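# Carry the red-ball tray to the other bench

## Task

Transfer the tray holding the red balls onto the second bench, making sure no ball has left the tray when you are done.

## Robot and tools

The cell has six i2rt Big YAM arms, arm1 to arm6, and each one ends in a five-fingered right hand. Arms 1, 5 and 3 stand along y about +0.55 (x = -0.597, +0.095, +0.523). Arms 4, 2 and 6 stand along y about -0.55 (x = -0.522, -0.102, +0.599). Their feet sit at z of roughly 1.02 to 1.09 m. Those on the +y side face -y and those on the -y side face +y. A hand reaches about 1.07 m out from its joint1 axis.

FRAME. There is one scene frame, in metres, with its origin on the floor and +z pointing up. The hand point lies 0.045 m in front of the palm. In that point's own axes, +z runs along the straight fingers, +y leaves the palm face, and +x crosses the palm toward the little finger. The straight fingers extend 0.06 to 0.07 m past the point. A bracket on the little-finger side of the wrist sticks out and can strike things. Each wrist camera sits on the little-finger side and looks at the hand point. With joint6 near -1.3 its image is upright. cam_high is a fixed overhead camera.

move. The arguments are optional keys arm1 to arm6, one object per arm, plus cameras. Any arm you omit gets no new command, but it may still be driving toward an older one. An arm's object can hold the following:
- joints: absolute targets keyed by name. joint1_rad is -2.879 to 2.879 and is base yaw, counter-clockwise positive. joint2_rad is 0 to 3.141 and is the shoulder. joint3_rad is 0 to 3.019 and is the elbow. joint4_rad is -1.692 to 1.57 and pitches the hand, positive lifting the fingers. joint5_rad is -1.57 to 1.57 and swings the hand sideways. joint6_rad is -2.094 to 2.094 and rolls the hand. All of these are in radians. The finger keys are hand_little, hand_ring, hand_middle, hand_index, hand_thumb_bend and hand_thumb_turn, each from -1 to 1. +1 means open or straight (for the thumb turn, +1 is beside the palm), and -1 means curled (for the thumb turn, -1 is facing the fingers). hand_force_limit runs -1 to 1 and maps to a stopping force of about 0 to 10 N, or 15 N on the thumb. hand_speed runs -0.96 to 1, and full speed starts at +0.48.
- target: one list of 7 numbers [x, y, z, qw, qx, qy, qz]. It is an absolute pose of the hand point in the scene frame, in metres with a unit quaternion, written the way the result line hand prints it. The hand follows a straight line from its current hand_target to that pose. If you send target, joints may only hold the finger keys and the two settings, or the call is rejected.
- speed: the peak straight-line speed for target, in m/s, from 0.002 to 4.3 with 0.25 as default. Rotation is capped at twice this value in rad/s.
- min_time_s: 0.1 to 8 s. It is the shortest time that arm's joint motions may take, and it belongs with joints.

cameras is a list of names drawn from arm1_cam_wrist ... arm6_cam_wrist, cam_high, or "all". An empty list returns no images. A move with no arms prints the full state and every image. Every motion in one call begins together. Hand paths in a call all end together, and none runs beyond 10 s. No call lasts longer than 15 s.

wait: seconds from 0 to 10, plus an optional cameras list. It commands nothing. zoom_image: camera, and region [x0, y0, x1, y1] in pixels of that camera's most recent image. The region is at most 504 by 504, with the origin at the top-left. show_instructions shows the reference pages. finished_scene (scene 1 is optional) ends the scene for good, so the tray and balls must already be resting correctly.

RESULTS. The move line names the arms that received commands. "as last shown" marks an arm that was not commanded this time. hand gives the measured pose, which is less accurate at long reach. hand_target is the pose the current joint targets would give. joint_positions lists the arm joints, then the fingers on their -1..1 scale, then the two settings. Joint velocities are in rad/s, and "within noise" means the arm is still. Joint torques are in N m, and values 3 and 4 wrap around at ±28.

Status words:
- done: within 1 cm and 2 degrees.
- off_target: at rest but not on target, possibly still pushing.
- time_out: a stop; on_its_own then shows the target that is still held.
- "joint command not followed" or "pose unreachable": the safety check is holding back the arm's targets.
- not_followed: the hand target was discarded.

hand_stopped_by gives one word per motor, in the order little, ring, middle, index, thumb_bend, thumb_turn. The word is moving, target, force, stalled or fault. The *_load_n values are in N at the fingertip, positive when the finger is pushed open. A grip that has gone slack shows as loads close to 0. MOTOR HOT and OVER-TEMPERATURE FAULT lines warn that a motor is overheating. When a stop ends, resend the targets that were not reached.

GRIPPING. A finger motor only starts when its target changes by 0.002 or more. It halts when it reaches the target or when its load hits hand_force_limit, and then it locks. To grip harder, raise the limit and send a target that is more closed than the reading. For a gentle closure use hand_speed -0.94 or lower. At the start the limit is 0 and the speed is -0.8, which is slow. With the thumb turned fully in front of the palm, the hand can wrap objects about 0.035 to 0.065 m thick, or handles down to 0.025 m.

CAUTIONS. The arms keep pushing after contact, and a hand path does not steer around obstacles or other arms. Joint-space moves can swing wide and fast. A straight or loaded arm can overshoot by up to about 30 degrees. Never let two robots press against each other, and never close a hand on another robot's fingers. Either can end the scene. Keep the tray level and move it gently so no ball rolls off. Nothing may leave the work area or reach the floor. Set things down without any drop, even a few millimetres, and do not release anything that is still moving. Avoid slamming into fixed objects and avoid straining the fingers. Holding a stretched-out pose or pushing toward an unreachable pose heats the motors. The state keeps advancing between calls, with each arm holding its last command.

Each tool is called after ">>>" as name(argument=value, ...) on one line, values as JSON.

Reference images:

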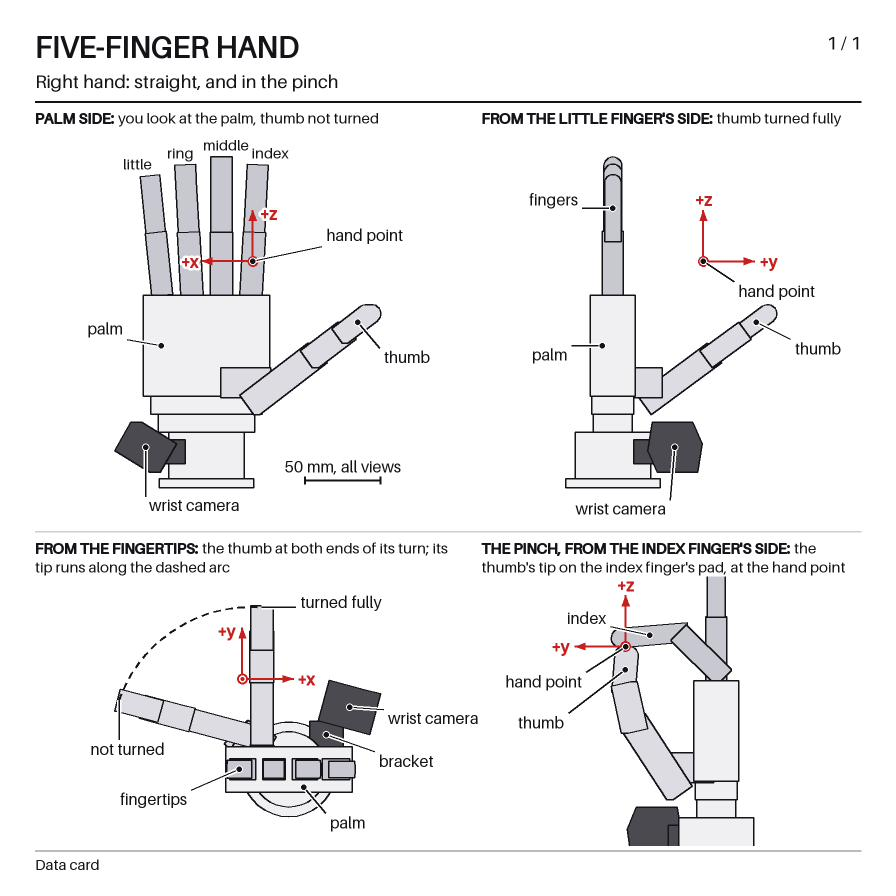

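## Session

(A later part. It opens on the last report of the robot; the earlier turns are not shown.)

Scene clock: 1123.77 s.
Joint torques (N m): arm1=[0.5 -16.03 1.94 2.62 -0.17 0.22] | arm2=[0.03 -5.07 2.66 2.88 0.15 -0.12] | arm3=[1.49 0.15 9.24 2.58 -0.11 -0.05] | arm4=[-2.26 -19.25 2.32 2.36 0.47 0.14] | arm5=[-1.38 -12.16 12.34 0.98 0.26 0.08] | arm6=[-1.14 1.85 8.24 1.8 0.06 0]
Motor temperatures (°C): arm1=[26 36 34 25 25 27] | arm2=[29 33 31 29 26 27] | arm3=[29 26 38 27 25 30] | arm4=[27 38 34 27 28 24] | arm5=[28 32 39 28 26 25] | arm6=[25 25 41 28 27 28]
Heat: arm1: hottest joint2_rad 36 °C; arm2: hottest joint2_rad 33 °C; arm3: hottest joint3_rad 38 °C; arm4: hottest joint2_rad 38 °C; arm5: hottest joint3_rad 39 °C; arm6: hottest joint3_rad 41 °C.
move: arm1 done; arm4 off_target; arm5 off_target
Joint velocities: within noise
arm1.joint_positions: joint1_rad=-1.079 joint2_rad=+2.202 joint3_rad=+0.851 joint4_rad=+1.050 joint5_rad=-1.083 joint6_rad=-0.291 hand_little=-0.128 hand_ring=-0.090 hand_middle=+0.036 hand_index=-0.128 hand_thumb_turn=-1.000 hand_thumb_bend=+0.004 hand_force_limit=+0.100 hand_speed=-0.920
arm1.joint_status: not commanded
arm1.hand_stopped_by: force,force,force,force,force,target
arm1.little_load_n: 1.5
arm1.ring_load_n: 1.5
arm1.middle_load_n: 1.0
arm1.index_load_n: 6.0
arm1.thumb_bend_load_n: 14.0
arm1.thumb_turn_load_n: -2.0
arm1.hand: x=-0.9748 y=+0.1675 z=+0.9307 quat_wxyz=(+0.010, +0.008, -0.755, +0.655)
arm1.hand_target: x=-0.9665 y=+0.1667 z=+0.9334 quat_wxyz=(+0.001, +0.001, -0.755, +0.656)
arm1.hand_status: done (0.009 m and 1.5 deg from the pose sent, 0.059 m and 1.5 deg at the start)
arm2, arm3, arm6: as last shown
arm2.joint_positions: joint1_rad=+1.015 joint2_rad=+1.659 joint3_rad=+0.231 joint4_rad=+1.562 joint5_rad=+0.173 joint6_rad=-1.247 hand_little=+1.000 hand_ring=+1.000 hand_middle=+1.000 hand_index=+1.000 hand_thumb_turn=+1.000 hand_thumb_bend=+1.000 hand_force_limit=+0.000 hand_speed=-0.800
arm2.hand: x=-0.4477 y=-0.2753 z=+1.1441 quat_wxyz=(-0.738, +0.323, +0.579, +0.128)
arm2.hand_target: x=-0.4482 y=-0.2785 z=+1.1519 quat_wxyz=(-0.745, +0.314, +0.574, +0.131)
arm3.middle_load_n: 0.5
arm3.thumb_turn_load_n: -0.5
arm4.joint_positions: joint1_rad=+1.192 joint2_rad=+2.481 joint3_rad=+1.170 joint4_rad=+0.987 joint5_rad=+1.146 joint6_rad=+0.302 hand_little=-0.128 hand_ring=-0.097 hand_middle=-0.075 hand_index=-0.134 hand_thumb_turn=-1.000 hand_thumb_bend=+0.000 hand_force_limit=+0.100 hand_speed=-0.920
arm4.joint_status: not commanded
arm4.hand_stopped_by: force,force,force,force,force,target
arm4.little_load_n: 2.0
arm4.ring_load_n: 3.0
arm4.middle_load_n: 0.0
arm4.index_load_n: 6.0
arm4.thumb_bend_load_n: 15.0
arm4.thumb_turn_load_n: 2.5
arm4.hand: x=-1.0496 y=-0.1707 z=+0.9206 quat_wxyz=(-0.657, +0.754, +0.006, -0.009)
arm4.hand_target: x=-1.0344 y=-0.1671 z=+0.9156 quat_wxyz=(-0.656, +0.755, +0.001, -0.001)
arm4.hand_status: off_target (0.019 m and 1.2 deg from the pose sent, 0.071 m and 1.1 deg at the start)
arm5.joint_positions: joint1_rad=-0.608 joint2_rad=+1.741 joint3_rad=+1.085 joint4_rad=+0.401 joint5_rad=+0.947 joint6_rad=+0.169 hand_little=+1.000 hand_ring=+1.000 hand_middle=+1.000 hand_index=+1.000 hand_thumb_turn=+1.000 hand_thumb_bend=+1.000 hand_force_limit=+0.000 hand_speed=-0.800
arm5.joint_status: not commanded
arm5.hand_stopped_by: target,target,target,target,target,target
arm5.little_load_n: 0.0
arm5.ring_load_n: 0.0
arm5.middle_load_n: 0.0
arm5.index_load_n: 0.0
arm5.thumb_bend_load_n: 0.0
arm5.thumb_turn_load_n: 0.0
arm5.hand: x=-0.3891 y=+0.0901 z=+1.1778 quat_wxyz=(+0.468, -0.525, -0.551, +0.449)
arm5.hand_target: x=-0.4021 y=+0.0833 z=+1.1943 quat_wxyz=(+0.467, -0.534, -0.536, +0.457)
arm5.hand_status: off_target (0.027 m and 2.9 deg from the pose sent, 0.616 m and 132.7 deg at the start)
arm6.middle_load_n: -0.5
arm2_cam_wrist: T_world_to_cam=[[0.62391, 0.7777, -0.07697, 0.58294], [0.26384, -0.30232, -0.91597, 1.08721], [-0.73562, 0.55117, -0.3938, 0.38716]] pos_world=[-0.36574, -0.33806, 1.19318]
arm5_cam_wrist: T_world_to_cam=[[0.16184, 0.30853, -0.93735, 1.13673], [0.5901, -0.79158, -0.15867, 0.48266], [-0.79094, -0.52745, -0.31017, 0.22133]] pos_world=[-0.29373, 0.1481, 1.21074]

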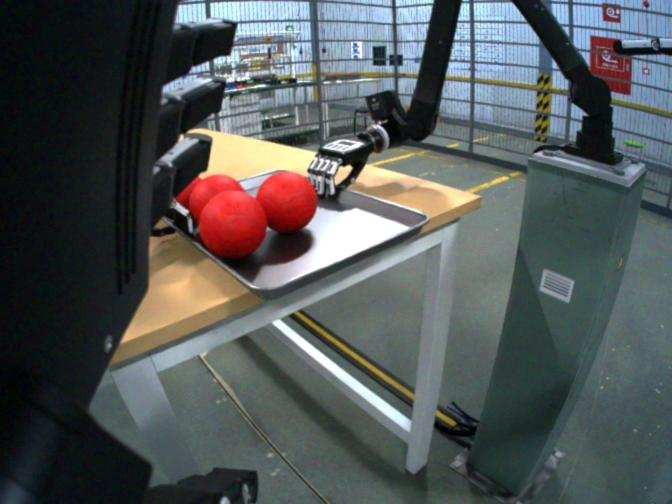

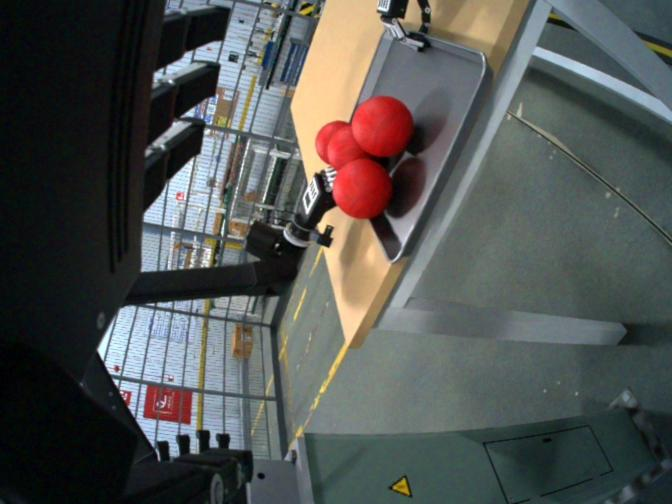

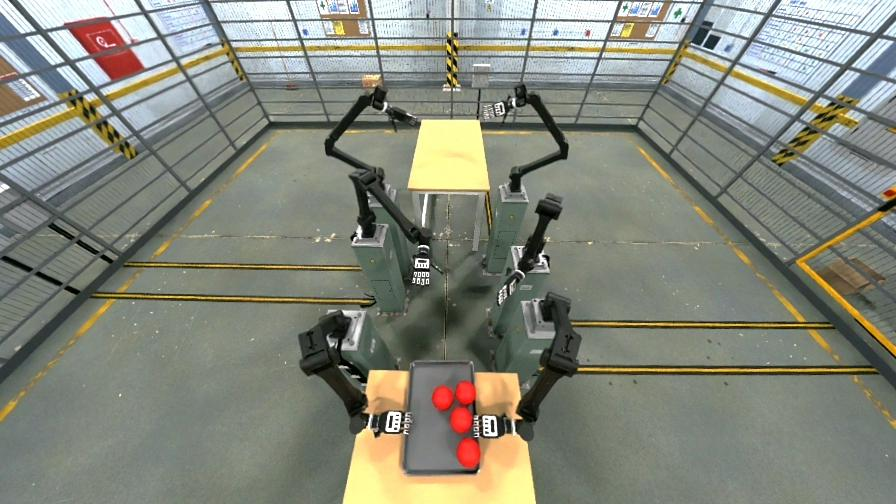

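>>> move(arm5={"target":[-0.63,-0.045,1.05,0.464,-0.5335,-0.5335,0.464],"speed":0.2,"joints":{"hand_thumb_turn":-1,"hand_thumb_bend":0,"hand_little":0.25,"hand_ring":0.25,"hand_middle":0.25,"hand_index":0.25,"hand_speed":0}}, cameras=["arm2_cam_wrist","arm5_cam_wrist"])

Scene clock: 1152.40 s.
Joint torques (N m): arm1=[0.44 -16.38 1.74 2.67 -0.19 0.24] | arm2=[0.15 -5.13 2.67 2.93 0.15 -0.12] | arm3=[1.49 1.61 9.26 2.36 -0.11 -0.06] | arm4=[-2.26 -19.25 2.32 2.36 0.47 0.14] | arm5=[0.21 -19.25 13.46 0.92 0.07 -0.24] | arm6=[-1.14 1.85 8.24 1.8 0.06 0]
Motor temperatures (°C): arm1=[26 36 34 25 25 27] | arm2=[29 31 31 29 26 27] | arm3=[29 26 38 27 25 30] | arm4=[27 37 32 27 28 24] | arm5=[28 33 40 28 26 25] | arm6=[25 25 41 28 27 28]
Heat: arm1: hottest joint2_rad 36 °C; arm2: hottest joint2_rad 31 °C; arm3: hottest joint3_rad 38 °C; arm4: hottest joint2_rad 37 °C; arm5: hottest joint3_rad 40 °C; arm6: hottest joint3_rad 41 °C.
move: arm5 off_target
Joint velocities: within noise
arm1, arm2, arm3, arm4, arm6: as last shown
arm1.ring_load_n: 1.0
arm1.index_load_n: 5.5
arm2.index_load_n: -0.5
arm3.middle_load_n: 0.0
arm3.thumb_turn_load_n: 0.0
arm4.little_load_n: 2.5
arm4.thumb_bend_load_n: 14.5
arm5.joint_positions: joint1_rad=-0.761 joint2_rad=+2.502 joint3_rad=+1.990 joint4_rad=+0.307 joint5_rad=+0.800 joint6_rad=+0.162 hand_little=+0.250 hand_ring=+0.250 hand_middle=+0.250 hand_index=+0.250 hand_thumb_turn=-1.000 hand_thumb_bend=+0.000 hand_force_limit=+0.000 hand_speed=+0.000
arm5.joint_status: all done
arm5.hand_stopped_by: target,target,target,target,target,target
arm5.little_load_n: 0.0
arm5.ring_load_n: 0.0
arm5.middle_load_n: 0.0
arm5.index_load_n: 0.0
arm5.thumb_bend_load_n: 0.0
arm5.thumb_turn_load_n: 0.0
arm5.hand: x=-0.6190 y=-0.0389 z=+1.0365 quat_wxyz=(+0.458, -0.539, -0.535, +0.462)
arm5.hand_target: x=-0.6294 y=-0.0428 z=+1.0475 quat_wxyz=(+0.461, -0.537, -0.531, +0.466)
arm5.hand_status: off_target (0.018 m and 1.0 deg from the pose sent, 0.304 m and 2.9 deg at the start)
arm6.middle_load_n: 0.0
arm2_cam_wrist: T_world_to_cam=[[0.62391, 0.7777, -0.07697, 0.58294], [0.26384, -0.30232, -0.91597, 1.08721], [-0.73562, 0.55117, -0.3938, 0.38716]] pos_world=[-0.36574, -0.33806, 1.19318]
arm5_cam_wrist: T_world_to_cam=[[0.15907, 0.25723, -0.95317, 1.09389], [0.58176, -0.80446, -0.12001, 0.44798], [-0.79765, -0.53543, -0.27761, -0.11058]] pos_world=[-0.52282, 0.01979, 1.06573]

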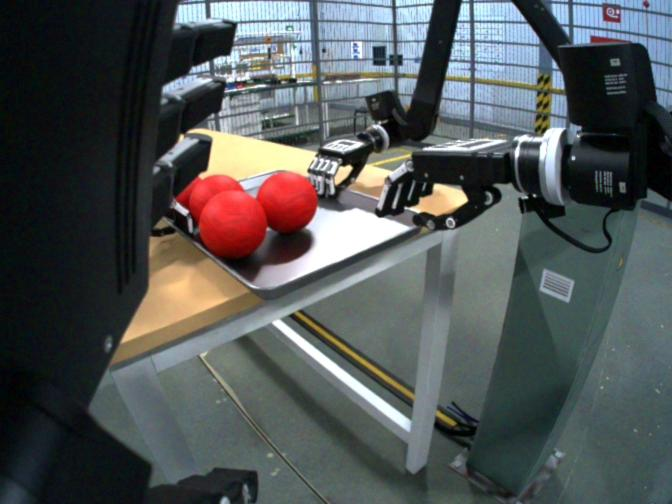

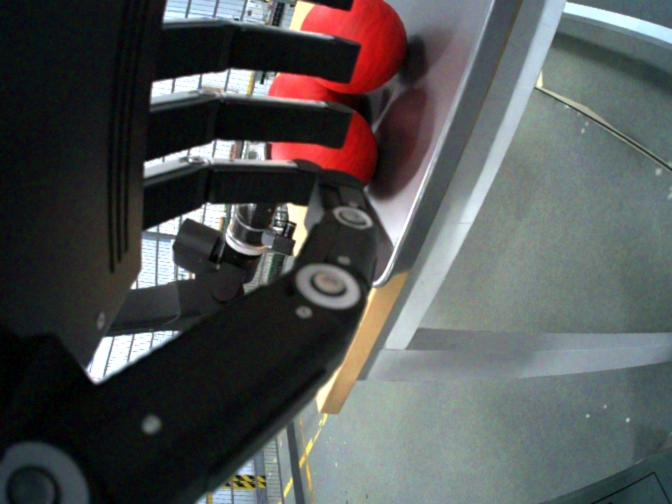

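>>> move(arm5={"target":[-0.736,-0.051,0.985,0.464,-0.5335,-0.5335,0.464],"speed":0.15}, cameras=["arm2_cam_wrist","arm5_cam_wrist"])

>>> zoom_image(camera="arm2_cam_wrist", region=[260, 130, 480, 300])

Scene clock: 1178.30 s.
Joint torques (N m): arm1=[0.03 -16.32 1.73 2.71 -0.16 0.22] | arm2=[0.26 -5.13 2.73 2.93 0.15 -0.12] | arm3=[1.08 0.97 9.24 2.48 -0.08 -0.13] | arm4=[-2.26 -19.19 2.32 2.36 0.47 0.15] | arm5=[0.85 -21.89 14.84 1.35 -0.08 -0.18] | arm6=[-1.14 1.85 8.24 1.8 0.07 0]
Motor temperatures (°C): arm1=[26 36 33 25 25 27] | arm2=[29 31 31 29 26 27] | arm3=[29 26 38 27 25 30] | arm4=[27 36 31 27 28 24] | arm5=[28 37 42 27 26 25] | arm6=[25 25 41 28 27 28]
Heat: arm1: hottest joint2_rad 36 °C; arm2: hottest joint2_rad 31 °C; arm3: hottest joint3_rad 38 °C; arm4: hottest joint2_rad 36 °C; arm5: hottest joint3_rad 42 °C; arm6: hottest joint3_rad 41 °C.
move: arm5 off_target
Joint velocities: within noise
arm1, arm2, arm3, arm4, arm6: as last shown
arm1.index_load_n: 6.0
arm2.index_load_n: 0.0
arm3.thumb_bend_load_n: 0.5
arm5.joint_positions: joint1_rad=-0.855 joint2_rad=+3.029 joint3_rad=+2.864 joint4_rad=-0.012 joint5_rad=+0.689 joint6_rad=+0.126 hand_little=+0.250 hand_ring=+0.250 hand_middle=+0.250 hand_index=+0.250 hand_thumb_turn=-1.000 hand_thumb_bend=+0.000 hand_force_limit=+0.000 hand_speed=+0.000
arm5.joint_status: not commanded
arm5.hand_stopped_by: target,target,target,target,target,target
arm5.little_load_n: 0.0
arm5.ring_load_n: 0.0
arm5.middle_load_n: 0.0
arm5.index_load_n: 0.0
arm5.thumb_bend_load_n: 0.0
arm5.thumb_turn_load_n: 0.0
arm5.hand: x=-0.7310 y=-0.0453 z=+0.9657 quat_wxyz=(+0.455, -0.532, -0.539, +0.468)
arm5.hand_target: x=-0.7330 y=-0.0500 z=+0.9827 quat_wxyz=(+0.457, -0.527, -0.535, +0.477)
arm5.hand_status: off_target (0.021 m and 1.4 deg from the pose sent, 0.128 m and 1.0 deg at the start; a joint's target at an end of its range on 21 of 71 steps)
arm2_cam_wrist: T_world_to_cam=[[0.62391, 0.7777, -0.07697, 0.58294], [0.26384, -0.30232, -0.91597, 1.08721], [-0.73562, 0.55117, -0.3938, 0.38716]] pos_world=[-0.36574, -0.33806, 1.19318]
arm5_cam_wrist: T_world_to_cam=[[0.1485, 0.26071, -0.95393, 1.03904], [0.59688, -0.79273, -0.12374, 0.51469], [-0.78847, -0.551, -0.27333, -0.22109]] pos_world=[-0.63583, 0.01529, 0.99443]

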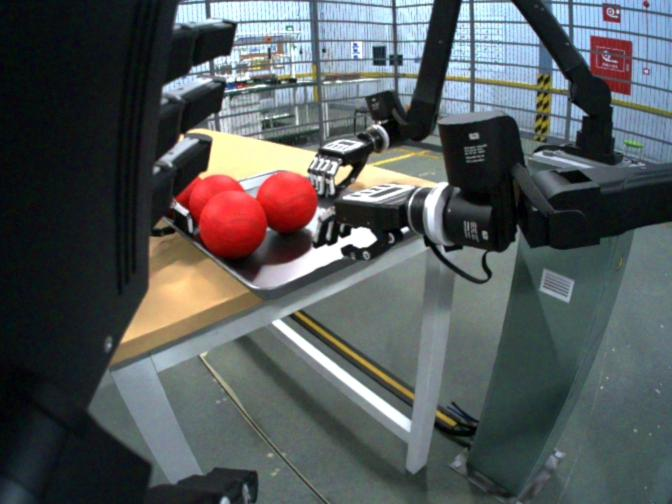

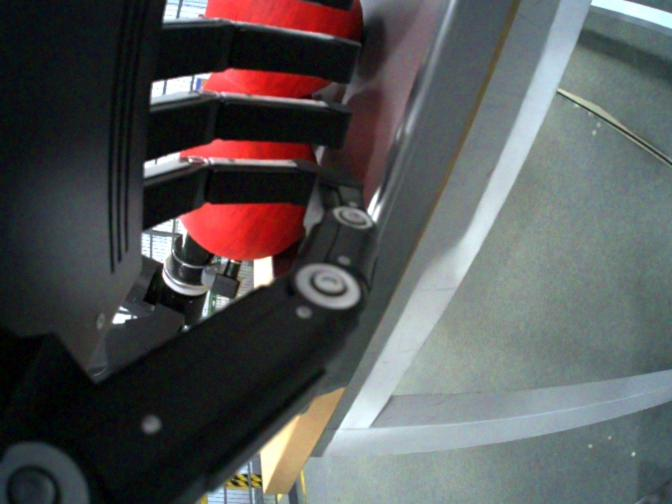

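Scaled by 2.291 from the camera's image (finer frame: 960x720).

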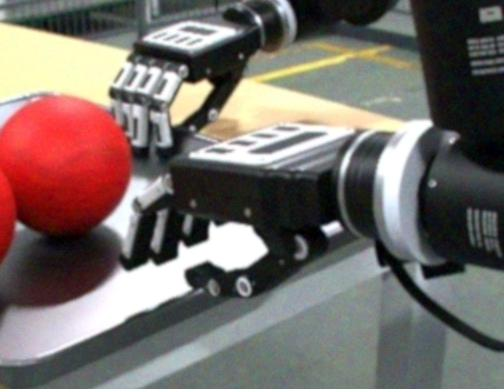

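>>> move(arm1={"target":[-0.9007,0.1663,0.9328,0,0,0.7548,-0.6560],"speed":0.04}, arm4={"target":[-0.9677,-0.1655,0.9148,0.6561,-0.7547,0,0],"speed":0.04}, arm5={"target":[-0.66,-0.03,1.02,0.464,-0.5335,-0.5335,0.464],"speed":0.15}, cameras=["arm2_cam_wrist","arm5_cam_wrist","cam_high"])

Scene clock: 1195.03 s.
Joint torques (N m): arm1=[0.79 -14.1 0.83 2.7 -0.11 0.25] | arm2=[0.21 -5.13 2.7 2.93 0.15 -0.11] | arm3=[0.91 0.56 9.17 2.91 -0.08 -0.04] | arm4=[-2.61 -17.32 1.28 2.36 0.46 0.12] | arm5=[-0.32 -23 9.16 2.97 0.25 -0.11] | arm6=[-1.14 1.79 8.24 1.8 0.06 0]
Motor temperatures (°C): arm1=[26 36 33 25 25 27] | arm2=[29 30 31 29 26 27] | arm3=[29 26 38 27 25 30] | arm4=[27 36 31 26 28 24] | arm5=[28 38 45 27 26 25] | arm6=[25 25 41 28 27 28]
Heat: arm1: hottest joint2_rad 36 °C; arm2: hottest joint3_rad 31 °C; arm3: hottest joint3_rad 38 °C; arm4: hottest joint2_rad 36 °C; arm5: hottest joint3_rad 45 °C; arm6: hottest joint3_rad 41 °C.
move: arm1 off_target; arm4 off_target; arm5 off_target
Joint velocities: within noise
arm1.joint_positions: joint1_rad=-1.010 joint2_rad=+2.181 joint3_rad=+0.690 joint4_rad=+1.220 joint5_rad=-1.013 joint6_rad=-0.255 hand_little=-0.128 hand_ring=-0.090 hand_middle=+0.036 hand_index=-0.128 hand_thumb_turn=-1.000 hand_thumb_bend=+0.004 hand_force_limit=+0.100 hand_speed=-0.920
arm1.joint_status: not commanded
arm1.hand_stopped_by: force,force,force,force,force,target
arm1.little_load_n: 2.0
arm1.ring_load_n: 2.0
arm1.middle_load_n: 1.0
arm1.index_load_n: 5.5
arm1.thumb_bend_load_n: 14.0
arm1.thumb_turn_load_n: -2.0
arm1.hand: x=-0.9108 y=+0.1695 z=+0.9302 quat_wxyz=(+0.012, +0.006, -0.756, +0.654)
arm1.hand_target: x=-0.9024 y=+0.1685 z=+0.9330 quat_wxyz=(+0.001, -0.001, -0.756, +0.655)
arm1.hand_status: off_target (0.011 m and 1.5 deg from the pose sent, 0.074 m and 1.5 deg at the start)
arm2, arm3, arm6: as last shown
arm2.thumb_bend_load_n: 0.5
arm3.thumb_bend_load_n: 0.0
arm4.joint_positions: joint1_rad=+1.136 joint2_rad=+2.458 joint3_rad=+0.998 joint4_rad=+1.173 joint5_rad=+1.090 joint6_rad=+0.265 hand_little=-0.128 hand_ring=-0.097 hand_middle=-0.075 hand_index=-0.134 hand_thumb_turn=-1.000 hand_thumb_bend=+0.000 hand_force_limit=+0.100 hand_speed=-0.920
arm4.joint_status: not commanded
arm4.hand_stopped_by: force,force,force,force,force,target
arm4.little_load_n: 2.0
arm4.ring_load_n: 3.0
arm4.middle_load_n: 0.0
arm4.index_load_n: 6.0
arm4.thumb_bend_load_n: 14.5
arm4.thumb_turn_load_n: 3.0
arm4.hand: x=-0.9850 y=-0.1691 z=+0.9207 quat_wxyz=(-0.657, +0.754, +0.005, -0.011)
arm4.hand_target: x=-0.9679 y=-0.1654 z=+0.9157 quat_wxyz=(-0.655, +0.755, +0.000, -0.001)
arm4.hand_status: off_target (0.019 m and 1.4 deg from the pose sent, 0.082 m and 1.2 deg at the start)
arm5.joint_positions: joint1_rad=-0.807 joint2_rad=+2.627 joint3_rad=+2.125 joint4_rad=+0.267 joint5_rad=+0.757 joint6_rad=+0.126 hand_little=+0.250 hand_ring=+0.250 hand_middle=+0.250 hand_index=+0.250 hand_thumb_turn=-1.000 hand_thumb_bend=+0.000 hand_force_limit=+0.000 hand_speed=+0.000
arm5.joint_status: not commanded
arm5.hand_stopped_by: target,target,target,target,target,target
arm5.little_load_n: 0.0
arm5.ring_load_n: 0.0
arm5.middle_load_n: 0.0
arm5.index_load_n: 0.0
arm5.thumb_bend_load_n: 0.0
arm5.thumb_turn_load_n: 0.0
arm5.hand: x=-0.6554 y=-0.0233 z=+0.9858 quat_wxyz=(+0.463, -0.533, -0.554, +0.442)
arm5.hand_target: x=-0.6565 y=-0.0343 z=+1.0213 quat_wxyz=(+0.463, -0.532, -0.535, +0.466)
arm5.hand_status: off_target (0.035 m and 3.4 deg from the pose sent, 0.091 m and 1.4 deg at the start)
arm2_cam_wrist: T_world_to_cam=[[0.62391, 0.7777, -0.07697, 0.58294], [0.26384, -0.30232, -0.91597, 1.08721], [-0.73562, 0.55117, -0.3938, 0.38716]] pos_world=[-0.36574, -0.33806, 1.19318]
arm5_cam_wrist: T_world_to_cam=[[0.1852, 0.30475, -0.93425, 1.04693], [0.58699, -0.79677, -0.14355, 0.50244], [-0.78813, -0.52181, -0.32645, -0.0906]] pos_world=[-0.56022, 0.03399, 1.02064]

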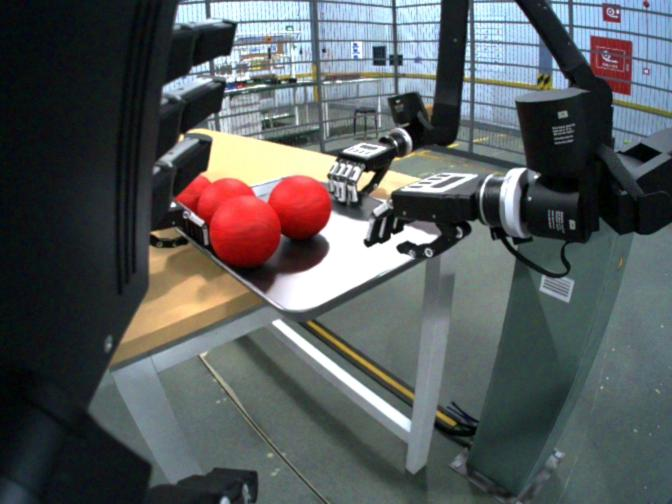

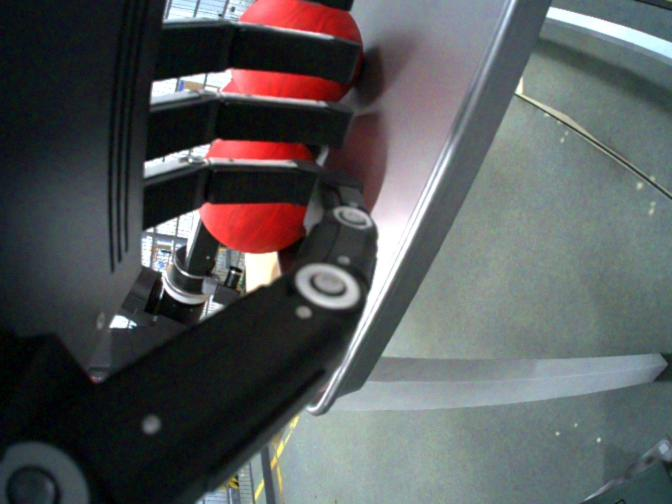

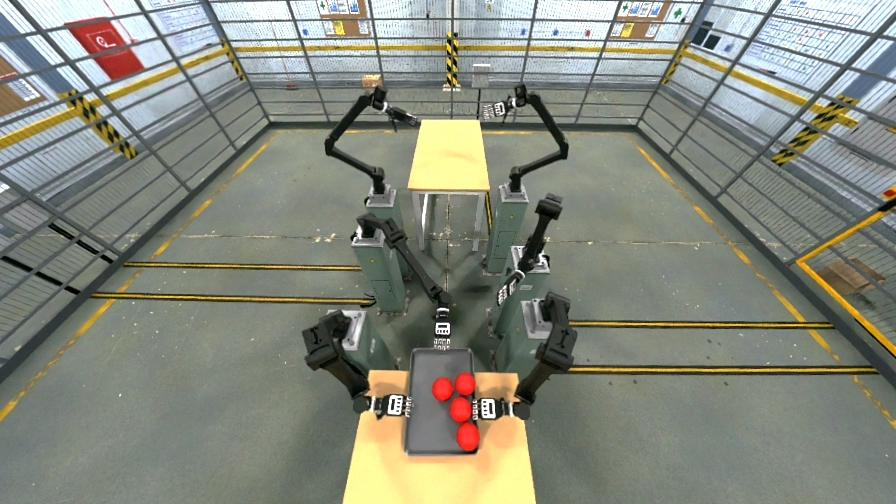

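>>> move(arm5={"target":[-0.672,-0.04,0.970,0.464,-0.5335,-0.5335,0.464],"speed":0.08}, cameras=["arm2_cam_wrist","arm5_cam_wrist"])

>>> zoom_image(camera="arm2_cam_wrist", region=[320, 170, 480, 300])

Scene clock: 1214.80 s.
Joint torques (N m): arm1=[0.73 -14.33 0.72 2.66 -0.08 0.25] | arm2=[0.26 -5.01 2.67 2.89 0.15 -0.11] | arm3=[1.49 1.03 9.32 2.58 -0.14 -0.08] | arm4=[-2.67 -17.26 1.26 2.37 0.47 0.13] | arm5=[-0.38 -20.78 13.29 2.85 0.12 -0.1] | arm6=[-1.14 1.85 8.24 1.8 0.06 0]
Motor temperatures (°C): arm1=[25 36 33 25 25 27] | arm2=[29 30 31 29 26 27] | arm3=[29 26 38 27 25 30] | arm4=[27 35 31 26 28 24] | arm5=[28 41 43 28 26 25] | arm6=[25 25 41 28 27 28]
Heat: arm1: hottest joint2_rad 36 °C; arm2: hottest joint3_rad 31 °C; arm3: hottest joint3_rad 38 °C; arm4: hottest joint2_rad 35 °C; arm5: hottest joint3_rad 43 °C; arm6: hottest joint3_rad 41 °C.
move: arm5 off_target
Joint velocities: within noise
arm1, arm2, arm3, arm4, arm6: as last shown
arm1.ring_load_n: 1.5
arm2.index_load_n: -0.5
arm2.thumb_bend_load_n: 0.0
arm4.ring_load_n: 2.5
arm4.thumb_bend_load_n: 15.0
arm5.joint_positions: joint1_rad=-0.815 joint2_rad=+2.720 joint3_rad=+2.192 joint4_rad=+0.280 joint5_rad=+0.759 joint6_rad=+0.126 hand_little=+0.250 hand_ring=+0.250 hand_middle=+0.250 hand_index=+0.250 hand_thumb_turn=-1.000 hand_thumb_bend=+0.000 hand_force_limit=+0.000 hand_speed=+0.000
arm5.joint_status: not commanded
arm5.hand_stopped_by: target,target,target,target,target,target
arm5.little_load_n: 0.0
arm5.ring_load_n: 0.0
arm5.middle_load_n: 0.0
arm5.index_load_n: 0.0
arm5.thumb_bend_load_n: 0.0
arm5.thumb_turn_load_n: 0.0
arm5.hand: x=-0.6623 y=-0.0199 z=+0.9409 quat_wxyz=(+0.465, -0.535, -0.555, +0.435)
arm5.hand_target: x=-0.6743 y=-0.0323 z=+0.9715 quat_wxyz=(+0.466, -0.536, -0.531, +0.463)
arm5.hand_status: off_target (0.037 m and 4.2 deg from the pose sent, 0.028 m and 3.4 deg at the start)
arm2_cam_wrist: T_world_to_cam=[[0.62391, 0.7777, -0.07697, 0.58294], [0.26384, -0.30232, -0.91597, 1.08721], [-0.73562, 0.55117, -0.3938, 0.38716]] pos_world=[-0.36574, -0.33806, 1.19318]
arm5_cam_wrist: T_world_to_cam=[[0.19599, 0.31127, -0.92989, 1.00851], [0.58093, -0.80082, -0.14562, 0.50068], [-0.79001, -0.51166, -0.33778, -0.09937]] pos_world=[-0.56702, 0.03619, 0.97715]

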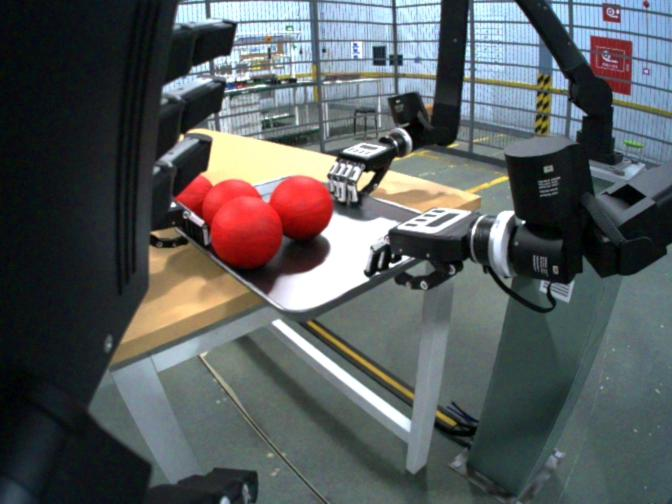

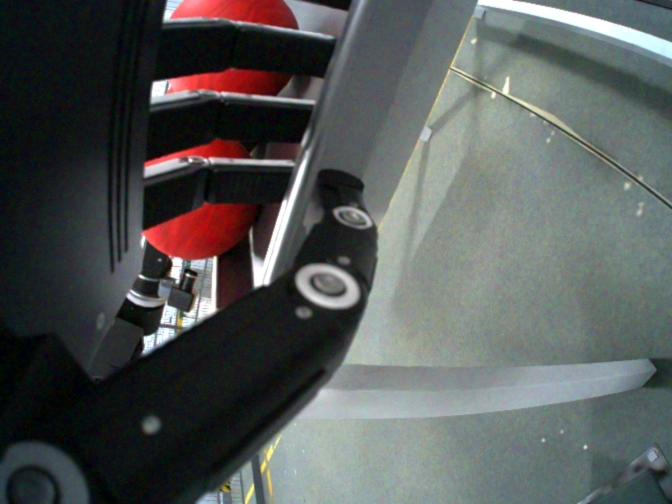

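Scaled by 3.150 from the camera's image (finer frame: 960x720).

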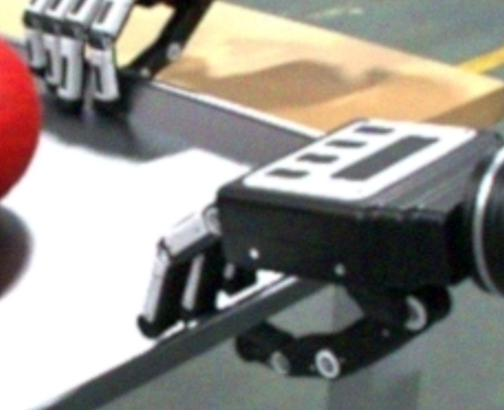

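>>> move(arm5={"target":[-0.674,-0.048,0.960,0.4593,-0.5376,-0.5293,0.4685],"speed":0.05})

>>> move(arm5={"target":[-0.694,-0.050,0.960,0.4593,-0.5376,-0.5293,0.4685],"speed":0.04}, cameras=["arm2_cam_wrist","arm5_cam_wrist"])

>>> zoom_image(camera="arm2_cam_wrist", region=[320, 170, 480, 300])

Scene clock: 1226.50 s.
Joint torques (N m): arm1=[0.26 -14.62 0.91 2.88 -0.11 0.27] | arm2=[0.26 -5.13 2.7 2.89 0.14 -0.11] | arm3=[1.49 1.26 9.42 2.52 -0.14 -0.06] | arm4=[-2.61 -17.26 1.28 2.37 0.46 0.13] | arm5=[0.21 -19.9 13.56 2.09 0.14 0.07] | arm6=[-1.14 1.85 8.24 1.8 0.06 0]
Motor temperatures (°C): arm1=[25 36 33 25 25 27] | arm2=[29 30 31 29 26 27] | arm3=[29 26 38 27 25 30] | arm4=[27 35 30 26 28 24] | arm5=[28 40 44 28 26 25] | arm6=[25 25 41 28 27 28]
Heat: arm1: hottest joint2_rad 36 °C; arm2: hottest joint3_rad 31 °C; arm3: hottest joint3_rad 38 °C; arm4: hottest joint2_rad 35 °C; arm5: hottest joint3_rad 44 °C; arm6: hottest joint3_rad 41 °C.
move: arm5 off_target
Joint velocities: within noise
arm1, arm2, arm3, arm4, arm6: as last shown
arm2.index_load_n: 0.0
arm2.thumb_bend_load_n: 0.5
arm3.little_load_n: -0.5
arm4.little_load_n: 2.5
arm4.thumb_bend_load_n: 14.5
arm5.joint_positions: joint1_rad=-0.810 joint2_rad=+2.758 joint3_rad=+2.258 joint4_rad=+0.280 joint5_rad=+0.759 joint6_rad=+0.131 hand_little=+0.250 hand_ring=+0.250 hand_middle=+0.250 hand_index=+0.250 hand_thumb_turn=-1.000 hand_thumb_bend=+0.000 hand_force_limit=+0.000 hand_speed=+0.000
arm5.joint_status: not commanded
arm5.hand_stopped_by: target,target,target,target,target,target
arm5.little_load_n: 0.0
arm5.ring_load_n: 0.0
arm5.middle_load_n: 0.0
arm5.index_load_n: 0.0
arm5.thumb_bend_load_n: 0.0
arm5.thumb_turn_load_n: 0.0
arm5.hand: x=-0.6681 y=-0.0316 z=+0.9419 quat_wxyz=(+0.463, -0.536, -0.546, +0.448)
arm5.hand_target: x=-0.6722 y=-0.0473 z=+0.9599 quat_wxyz=(+0.459, -0.537, -0.530, +0.469)
arm5.hand_status: off_target (0.025 m and 3.1 deg from the pose sent, 0.036 m and 4.9 deg at the start)
pictures: none

Scene clock: 1227.93 s.
Joint torques (N m): arm1=[0.44 -14.39 0.84 2.73 -0.07 0.25] | arm2=[0.15 -5.19 2.7 2.91 0.15 -0.11] | arm3=[1.38 1.14 9.33 2.55 -0.15 -0.08] | arm4=[-2.61 -17.2 1.28 2.39 0.46 0.13] | arm5=[0.21 -21.48 14.48 1.09 -0.05 0.07] | arm6=[-1.14 1.85 8.24 1.8 0.06 0]
Motor temperatures (°C): arm1=[25 36 33 25 25 27] | arm2=[29 30 31 29 26 27] | arm3=[29 26 38 27 25 30] | arm4=[27 35 30 26 28 24] | arm5=[28 40 44 28 26 25] | arm6=[25 25 41 28 27 28]
Heat: arm1: hottest joint2_rad 36 °C; arm2: hottest joint3_rad 31 °C; arm3: hottest joint3_rad 38 °C; arm4: hottest joint2_rad 35 °C; arm5: hottest joint3_rad 44 °C; arm6: hottest joint3_rad 41 °C.
move: arm5 off_target
Joint velocities: within noise
arm1, arm2, arm4: as last shown
arm2.thumb_bend_load_n: 0.0
arm3.joint_positions: joint1_rad=+0.060 joint2_rad=+0.645 joint3_rad=+1.351 joint4_rad=-1.208 joint5_rad=-0.095 joint6_rad=-1.018 hand_little=+1.000 hand_ring=+1.000 hand_middle=+1.000 hand_index=+1.000 hand_thumb_turn=+1.000 hand_thumb_bend=+1.000 hand_force_limit=+0.000 hand_speed=-0.800
arm3.joint_status: not commanded
arm3.hand_stopped_by: target,target,target,target,target,target
arm3.little_load_n: 0.0
arm3.ring_load_n: 0.0
arm3.middle_load_n: 0.0
arm3.index_load_n: 0.0
arm3.thumb_bend_load_n: 0.0
arm3.thumb_turn_load_n: -0.5
arm3.hand: x=+0.5279 y=+0.2895 z=+1.5665 quat_wxyz=(+0.190, +0.472, -0.717, +0.476)
arm3.hand_target: x=+0.5278 y=+0.2899 z=+1.5768 quat_wxyz=(+0.195, +0.469, -0.712, +0.484)
arm3.hand_status: not commanded
arm4.little_load_n: 2.0
arm4.thumb_bend_load_n: 15.0
arm5.joint_positions: joint1_rad=-0.798 joint2_rad=+2.827 joint3_rad=+2.390 joint4_rad=+0.232 joint5_rad=+0.748 joint6_rad=+0.122 hand_little=+0.250 hand_ring=+0.250 hand_middle=+0.250 hand_index=+0.250 hand_thumb_turn=-1.000 hand_thumb_bend=+0.000 hand_force_limit=+0.000 hand_speed=+0.000
arm5.joint_status: not commanded
arm5.hand_stopped_by: target,target,target,target,target,target
arm5.little_load_n: 0.0
arm5.ring_load_n: 0.0
arm5.middle_load_n: 0.0
arm5.index_load_n: 0.0
arm5.thumb_bend_load_n: 1.0
arm5.thumb_turn_load_n: 0.0
arm5.hand: x=-0.6724 y=-0.0543 z=+0.9399 quat_wxyz=(+0.459, -0.528, -0.550, +0.457)
arm5.hand_target: x=-0.6851 y=-0.0575 z=+0.9597 quat_wxyz=(+0.458, -0.532, -0.535, +0.470)
arm5.hand_status: off_target (0.030 m and 2.9 deg from the pose sent, 0.037 m and 3.1 deg at the start)
arm6.joint_positions: joint1_rad=-0.234 joint2_rad=+0.617 joint3_rad=+1.415 joint4_rad=-1.189 joint5_rad=+0.058 joint6_rad=-1.321 hand_little=+1.000 hand_ring=+1.000 hand_middle=+1.000 hand_index=+1.000 hand_thumb_turn=+1.000 hand_thumb_bend=+1.000 hand_force_limit=+0.000 hand_speed=-0.800
arm6.joint_status: not commanded
arm6.hand_stopped_by: target,target,target,target,target,target
arm6.little_load_n: 0.0
arm6.ring_load_n: 0.0
arm6.middle_load_n: 0.0
arm6.index_load_n: 0.0
arm6.thumb_bend_load_n: 0.0
arm6.thumb_turn_load_n: 0.0
arm6.hand: x=+0.6998 y=-0.3152 z=+1.5986 quat_wxyz=(-0.386, +0.707, +0.432, +0.406)
arm6.hand_target: x=+0.6993 y=-0.3171 z=+1.6089 quat_wxyz=(-0.393, +0.702, +0.428, +0.413)
arm6.hand_status: not commanded
arm2_cam_wrist: T_world_to_cam=[[0.62391, 0.7777, -0.07697, 0.58294], [0.26384, -0.30232, -0.91597, 1.08721], [-0.73562, 0.55117, -0.3938, 0.38716]] pos_world=[-0.36574, -0.33806, 1.19318]
arm5_cam_wrist: T_world_to_cam=[[0.16038, 0.29063, -0.9433, 1.00776], [0.59897, -0.78826, -0.14102, 0.48725], [-0.78455, -0.54239, -0.3005, -0.15837]] pos_world=[-0.57773, 0.0053, 0.97174]

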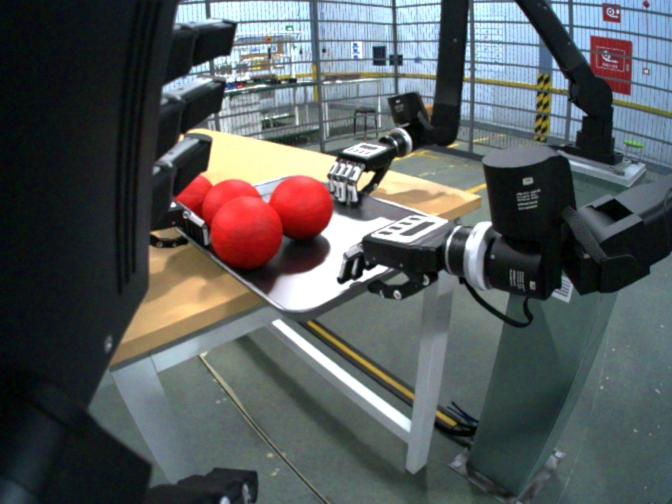

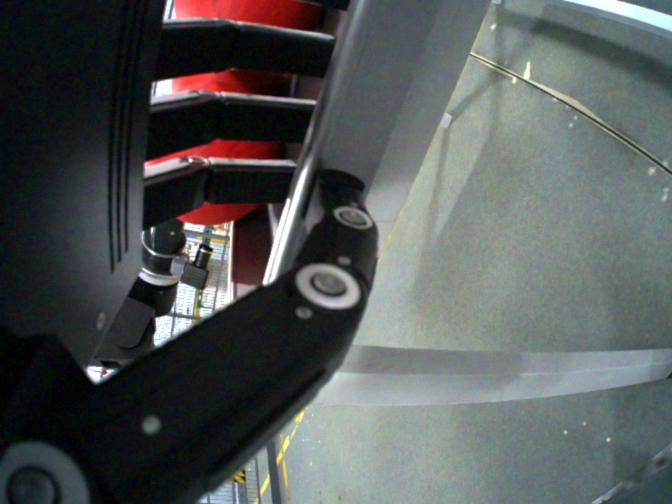

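Scaled by 3.150 from the camera's image (finer frame: 960x720).

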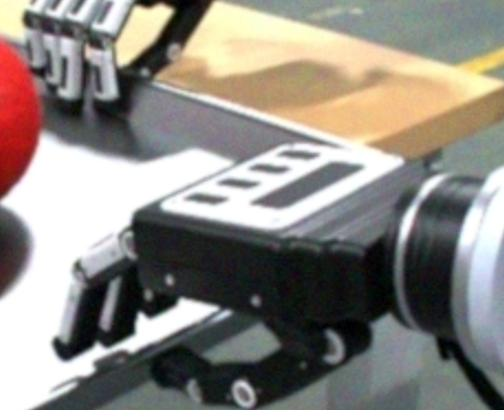

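>>> move(arm5={"target":[-0.706,-0.050,0.954,0.4593,-0.5376,-0.5293,0.4685],"speed":0.04}, cameras=["arm2_cam_wrist","arm5_cam_wrist"])

>>> zoom_image(camera="arm2_cam_wrist", region=[300, 190, 460, 320])

Scene clock: 1241.67 s.
Joint torques (N m): arm1=[0.44 -14.62 0.88 2.73 -0.12 0.24] | arm2=[0.15 -5.19 2.71 2.89 0.16 -0.11] | arm3=[1.32 0.91 9.26 2.5 -0.1 -0.04] | arm4=[-2.61 -17.26 1.26 2.39 0.51 0.13] | arm5=[-2.32 -21.36 14.82 1.16 -0.09 0.09] | arm6=[-1.14 1.79 8.24 1.78 0.06 0]
Motor temperatures (°C): arm1=[25 35 32 25 25 27] | arm2=[29 30 31 29 26 27] | arm3=[29 26 38 27 25 30] | arm4=[27 34 30 26 28 24] | arm5=[28 40 46 28 26 25] | arm6=[25 25 41 28 27 28]
Heat: arm1: hottest joint2_rad 35 °C; arm2: hottest joint3_rad 31 °C; arm3: hottest joint3_rad 38 °C; arm4: hottest joint2_rad 34 °C; arm5: hottest joint3_rad 46 °C; arm6: hottest joint3_rad 41 °C.
move: arm5 off_target
Joint velocities: within noise
arm1, arm3, arm4, arm6: as last shown
arm1.hand_target: x=-0.9022 y=+0.1686 z=+0.9330 quat_wxyz=(+0.001, -0.001, -0.756, +0.655)
arm2.joint_positions: joint1_rad=+1.015 joint2_rad=+1.659 joint3_rad=+0.231 joint4_rad=+1.562 joint5_rad=+0.173 joint6_rad=-1.247 hand_little=+1.000 hand_ring=+1.000 hand_middle=+1.000 hand_index=+1.000 hand_thumb_turn=+1.000 hand_thumb_bend=+1.000 hand_force_limit=+0.000 hand_speed=-0.800
arm2.joint_status: not commanded
arm2.hand_stopped_by: target,target,target,target,target,target
arm2.little_load_n: 0.0
arm2.ring_load_n: 0.0
arm2.middle_load_n: 0.0
arm2.index_load_n: 0.0
arm2.thumb_bend_load_n: 0.5
arm2.thumb_turn_load_n: 0.0
arm2.hand: x=-0.4477 y=-0.2753 z=+1.1441 quat_wxyz=(-0.738, +0.323, +0.579, +0.128)
arm2.hand_target: x=-0.4482 y=-0.2785 z=+1.1519 quat_wxyz=(-0.745, +0.314, +0.574, +0.131)
arm2.hand_status: not commanded
arm3.thumb_turn_load_n: 0.0
arm4.little_load_n: 1.5
arm4.index_load_n: 6.5
arm4.hand_target: x=-0.9677 y=-0.1654 z=+0.9157 quat_wxyz=(-0.656, +0.755, -0.001, +0.000)
arm5.joint_positions: joint1_rad=-0.803 joint2_rad=+2.870 joint3_rad=+2.471 joint4_rad=+0.192 joint5_rad=+0.748 joint6_rad=+0.123 hand_little=+0.250 hand_ring=+0.250 hand_middle=+0.250 hand_index=+0.250 hand_thumb_turn=-1.000 hand_thumb_bend=+0.001 hand_force_limit=+0.000 hand_speed=+0.000
arm5.joint_status: not commanded
arm5.hand_stopped_by: target,target,target,target,target,target
arm5.little_load_n: 0.0
arm5.ring_load_n: 0.0
arm5.middle_load_n: 1.0
arm5.index_load_n: 0.0
arm5.thumb_bend_load_n: 5.5
arm5.thumb_turn_load_n: 0.0
arm5.hand: x=-0.6807 y=-0.0562 z=+0.9365 quat_wxyz=(+0.460, -0.529, -0.549, +0.455)
arm5.hand_target: x=-0.7032 y=-0.0470 z=+0.9558 quat_wxyz=(+0.461, -0.539, -0.527, +0.468)
arm5.hand_status: off_target (0.031 m and 2.8 deg from the pose sent, 0.037 m and 2.9 deg at the start)
arm6.ring_load_n: -0.5
arm2_cam_wrist: T_world_to_cam=[[0.62391, 0.7777, -0.07697, 0.58294], [0.26384, -0.30232, -0.91597, 1.08721], [-0.73562, 0.55117, -0.3938, 0.38716]] pos_world=[-0.36574, -0.33806, 1.19318]
arm5_cam_wrist: T_world_to_cam=[[0.16279, 0.28941, -0.94326, 1.00797], [0.59527, -0.79123, -0.14003, 0.48665], [-0.78686, -0.5387, -0.30108, -0.16769]] pos_world=[-0.58573, 0.003, 0.96844]

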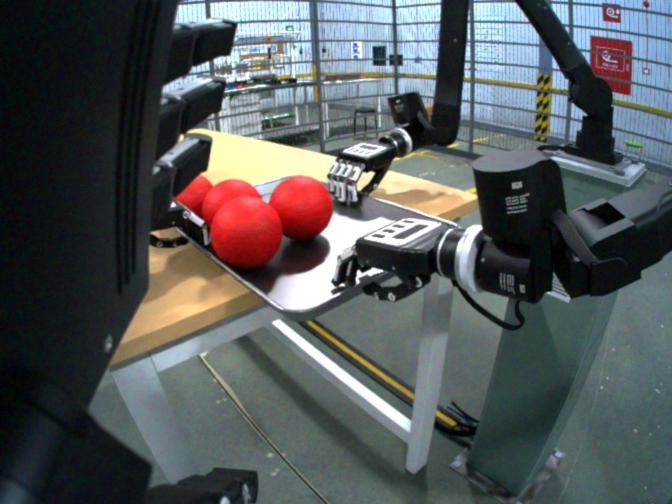

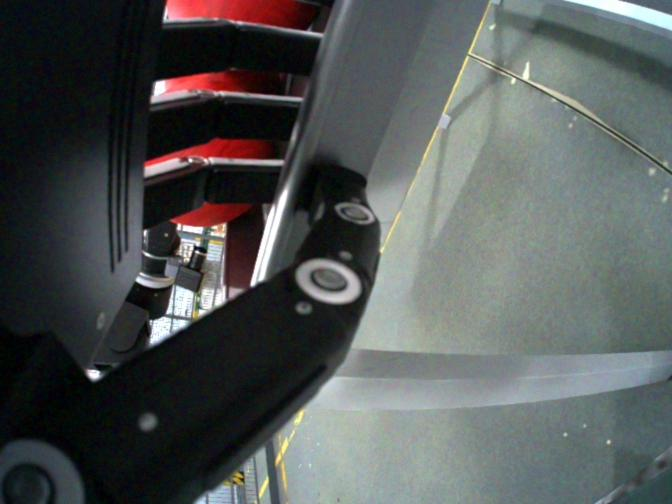

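Scaled by 3.150 from the camera's image (finer frame: 960x720).

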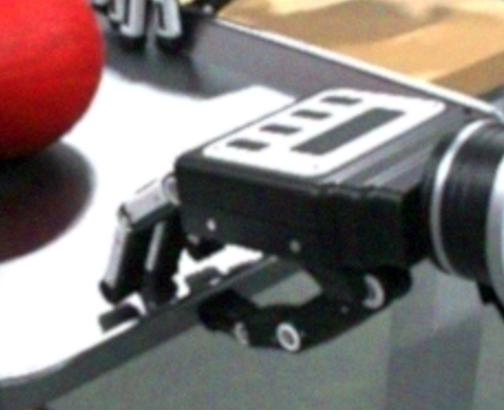

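>>> move(arm5={"joints":{"hand_little":-0.5,"hand_ring":-0.5,"hand_middle":-0.5,"hand_index":-0.5,"hand_speed":-0.92,"hand_force_limit":-0.6}})

>>> move(arm5={"joints":{"hand_little":-0.6,"hand_ring":-0.6,"hand_middle":-0.6,"hand_index":-0.6,"hand_thumb_bend":-0.2,"hand_force_limit":0.1}}, cameras=["arm2_cam_wrist","arm5_cam_wrist"])

>>> zoom_image(camera="arm2_cam_wrist", region=[300, 190, 460, 320])

Scene clock: 1254.00 s.
Joint torques (N m): arm1=[0.44 -14.1 0.96 2.76 -0.15 0.25] | arm2=[0.09 -5.01 2.67 2.91 0.14 -0.12] | arm3=[1.96 0.79 9.16 2.65 -0.1 -0.05] | arm4=[-2.55 -17.32 1.26 2.39 0.53 0.12] | arm5=[-1.79 -20.84 15.08 1.13 -0.12 0.08] | arm6=[-1.14 1.85 8.23 1.78 0.07 0]
Motor temperatures (°C): arm1=[25 35 32 25 25 27] | arm2=[29 30 31 29 26 27] | arm3=[29 26 38 27 25 30] | arm4=[27 34 30 26 28 24] | arm5=[28 41 46 28 25 25] | arm6=[25 25 41 28 27 28]
Heat: arm1: hottest joint2_rad 35 °C; arm2: hottest joint3_rad 31 °C; arm3: hottest joint3_rad 38 °C; arm4: hottest joint2_rad 34 °C; arm5: hottest joint3_rad 46 °C; arm6: hottest joint3_rad 41 °C.
move: arm5 off_target
Joint velocities: within noise
arm1, arm2, arm3, arm4, arm6: as last shown
arm1.thumb_turn_load_n: -1.5
arm2.thumb_bend_load_n: 0.0
arm4.joint_positions: joint1_rad=+1.136 joint2_rad=+2.458 joint3_rad=+0.998 joint4_rad=+1.173 joint5_rad=+1.089 joint6_rad=+0.265 hand_little=-0.128 hand_ring=-0.097 hand_middle=-0.075 hand_index=-0.134 hand_thumb_turn=-1.000 hand_thumb_bend=+0.000 hand_force_limit=+0.100 hand_speed=-0.920
arm4.little_load_n: 2.0
arm4.thumb_bend_load_n: 14.5
arm4.hand: x=-0.9853 y=-0.1691 z=+0.9206 quat_wxyz=(-0.657, +0.754, +0.006, -0.012)
arm4.hand_target: x=-0.9680 y=-0.1654 z=+0.9157 quat_wxyz=(-0.655, +0.755, +0.000, -0.001)
arm5.joint_positions: joint1_rad=-0.803 joint2_rad=+2.870 joint3_rad=+2.471 joint4_rad=+0.192 joint5_rad=+0.748 joint6_rad=+0.123 hand_little=-0.205 hand_ring=+0.042 hand_middle=+0.245 hand_index=+0.124 hand_thumb_turn=-1.000 hand_thumb_bend=+0.002 hand_force_limit=-0.600 hand_speed=-0.920
arm5.joint_status: hand_little off_target (ended at -0.205, target -0.500); hand_ring off_target (ended at +0.042, target -0.500); hand_middle off_target (ended at +0.245, target -0.500); hand_index off_target (ended at +0.124, target -0.500); the others done
arm5.hand_stopped_by: force,force,force,force,target,target
arm5.little_load_n: 2.0
arm5.ring_load_n: 2.5
arm5.middle_load_n: 0.0
arm5.index_load_n: 1.0
arm5.thumb_bend_load_n: 8.5
arm5.thumb_turn_load_n: -0.5
arm5.hand: x=-0.6807 y=-0.0562 z=+0.9365 quat_wxyz=(+0.460, -0.529, -0.549, +0.455)
arm5.hand_target: x=-0.7031 y=-0.0469 z=+0.9556 quat_wxyz=(+0.461, -0.539, -0.527, +0.468)
arm5.hand_status: not commanded
arm6.ring_load_n: 0.0
pictures: none

Scene clock: 1255.10 s.
Joint torques (N m): arm1=[0.5 -14.39 0.8 2.77 -0.14 0.25] | arm2=[0.09 -5.07 2.7 2.91 0.15 -0.12] | arm3=[1.44 0.67 9.35 2.55 -0.1 -0.04] | arm4=[-2.61 -17.26 1.28 2.39 0.59 0.12] | arm5=[-1.44 -20.6 14.71 1.2 -0.08 0.09] | arm6=[-1.08 1.85 8.24 1.8 0.06 0]
Motor temperatures (°C): arm1=[25 35 32 25 25 27] | arm2=[29 30 31 29 26 27] | arm3=[29 26 38 27 25 30] | arm4=[27 34 30 26 28 24] | arm5=[28 42 46 28 25 25] | arm6=[25 25 41 28 27 28]
Heat: arm1: hottest joint2_rad 35 °C; arm2: hottest joint3_rad 31 °C; arm3: hottest joint3_rad 38 °C; arm4: hottest joint2_rad 34 °C; arm5: hottest joint3_rad 46 °C; arm6: hottest joint3_rad 41 °C.
move: arm5 off_target
Joint velocities: within noise
arm1, arm2, arm3, arm4, arm6: as last shown
arm1.joint_positions: joint1_rad=-1.009 joint2_rad=+2.181 joint3_rad=+0.690 joint4_rad=+1.220 joint5_rad=-1.011 joint6_rad=-0.253 hand_little=-0.128 hand_ring=-0.090 hand_middle=+0.036 hand_index=-0.128 hand_thumb_turn=-1.000 hand_thumb_bend=+0.004 hand_force_limit=+0.100 hand_speed=-0.920
arm1.little_load_n: 1.0
arm1.ring_load_n: 1.0
arm1.index_load_n: 6.0
arm1.hand: x=-0.9104 y=+0.1690 z=+0.9302 quat_wxyz=(+0.011, +0.006, -0.756, +0.654)
arm1.hand_target: x=-0.9018 y=+0.1681 z=+0.9330 quat_wxyz=(+0.001, -0.001, -0.756, +0.655)
arm2.little_load_n: 0.5
arm2.index_load_n: -0.5
arm4.joint_positions: joint1_rad=+1.136 joint2_rad=+2.458 joint3_rad=+0.998 joint4_rad=+1.173 joint5_rad=+1.087 joint6_rad=+0.265 hand_little=-0.128 hand_ring=-0.097 hand_middle=-0.075 hand_index=-0.134 hand_thumb_turn=-1.000 hand_thumb_bend=+0.000 hand_force_limit=+0.100 hand_speed=-0.920
arm4.little_load_n: 1.0
arm4.ring_load_n: 2.0
arm4.index_load_n: 7.5
arm4.thumb_turn_load_n: 2.5
arm4.hand: x=-0.9856 y=-0.1692 z=+0.9206 quat_wxyz=(-0.657, +0.754, +0.006, -0.013)
arm5.joint_positions: joint1_rad=-0.803 joint2_rad=+2.871 joint3_rad=+2.476 joint4_rad=+0.192 joint5_rad=+0.748 joint6_rad=+0.123 hand_little=-0.226 hand_ring=-0.121 hand_middle=+0.187 hand_index=+0.021 hand_thumb_turn=-1.000 hand_thumb_bend=+0.004 hand_force_limit=+0.100 hand_speed=-0.920
arm5.joint_status: hand_little off_target (ended at -0.226, target -0.600); hand_ring off_target (ended at -0.121, target -0.600); hand_middle off_target (ended at +0.187, target -0.600); hand_index off_target (ended at +0.021, target -0.600); hand_thumb_bend off_target (ended at +0.004, target -0.200); the others done
arm5.hand_stopped_by: force,force,force,force,force,target
arm5.little_load_n: 1.0
arm5.ring_load_n: 5.0
arm5.middle_load_n: 0.0
arm5.index_load_n: 1.5
arm5.thumb_bend_load_n: 20.0
arm5.thumb_turn_load_n: 0.0
arm5.hand: x=-0.6813 y=-0.0568 z=+0.9377 quat_wxyz=(+0.460, -0.529, -0.548, +0.456)
arm5.hand_target: x=-0.7030 y=-0.0468 z=+0.9548 quat_wxyz=(+0.461, -0.539, -0.527, +0.468)
arm5.hand_status: not commanded
arm2_cam_wrist: T_world_to_cam=[[0.62391, 0.7777, -0.07697, 0.58294], [0.26384, -0.30232, -0.91597, 1.08721], [-0.73562, 0.55117, -0.3938, 0.38716]] pos_world=[-0.36574, -0.33806, 1.19318]
arm5_cam_wrist: T_world_to_cam=[[0.16071, 0.2874, -0.94423, 1.00868], [0.59496, -0.79153, -0.13966, 0.48612], [-0.78752, -0.53934, -0.2982, -0.17129]] pos_world=[-0.58623, 0.0025, 0.96924]

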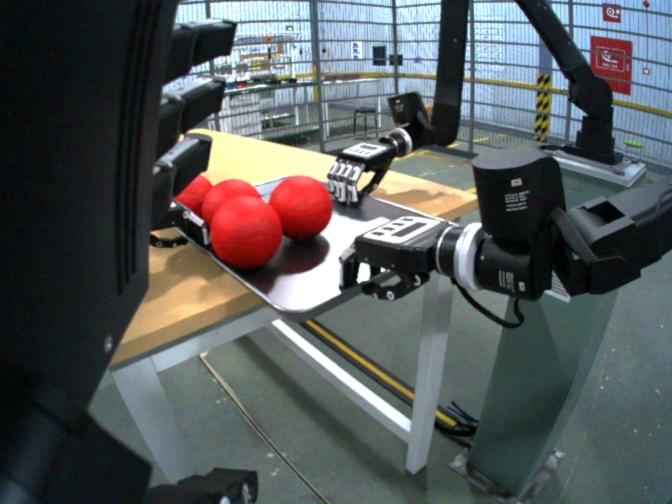

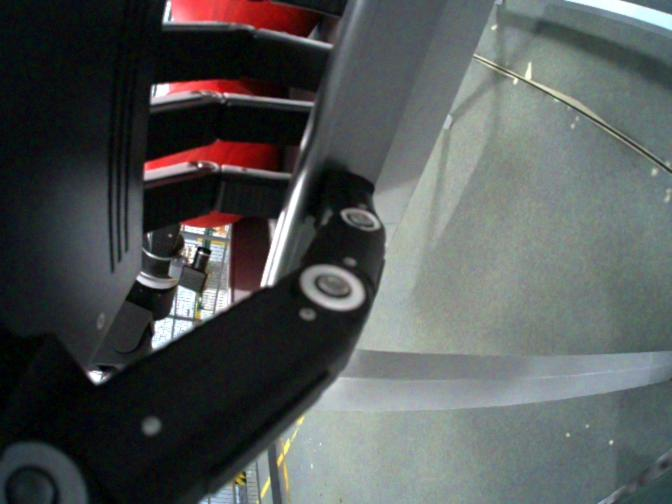

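Scaled by 3.150 from the camera's image (finer frame: 960x720).

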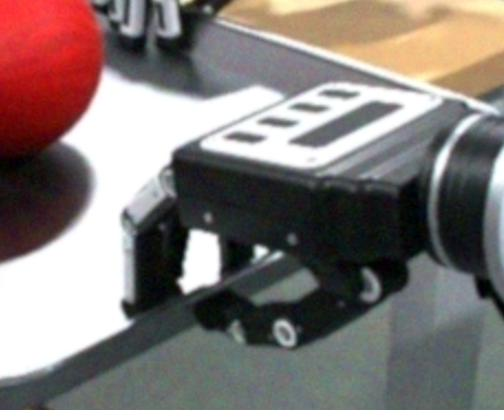

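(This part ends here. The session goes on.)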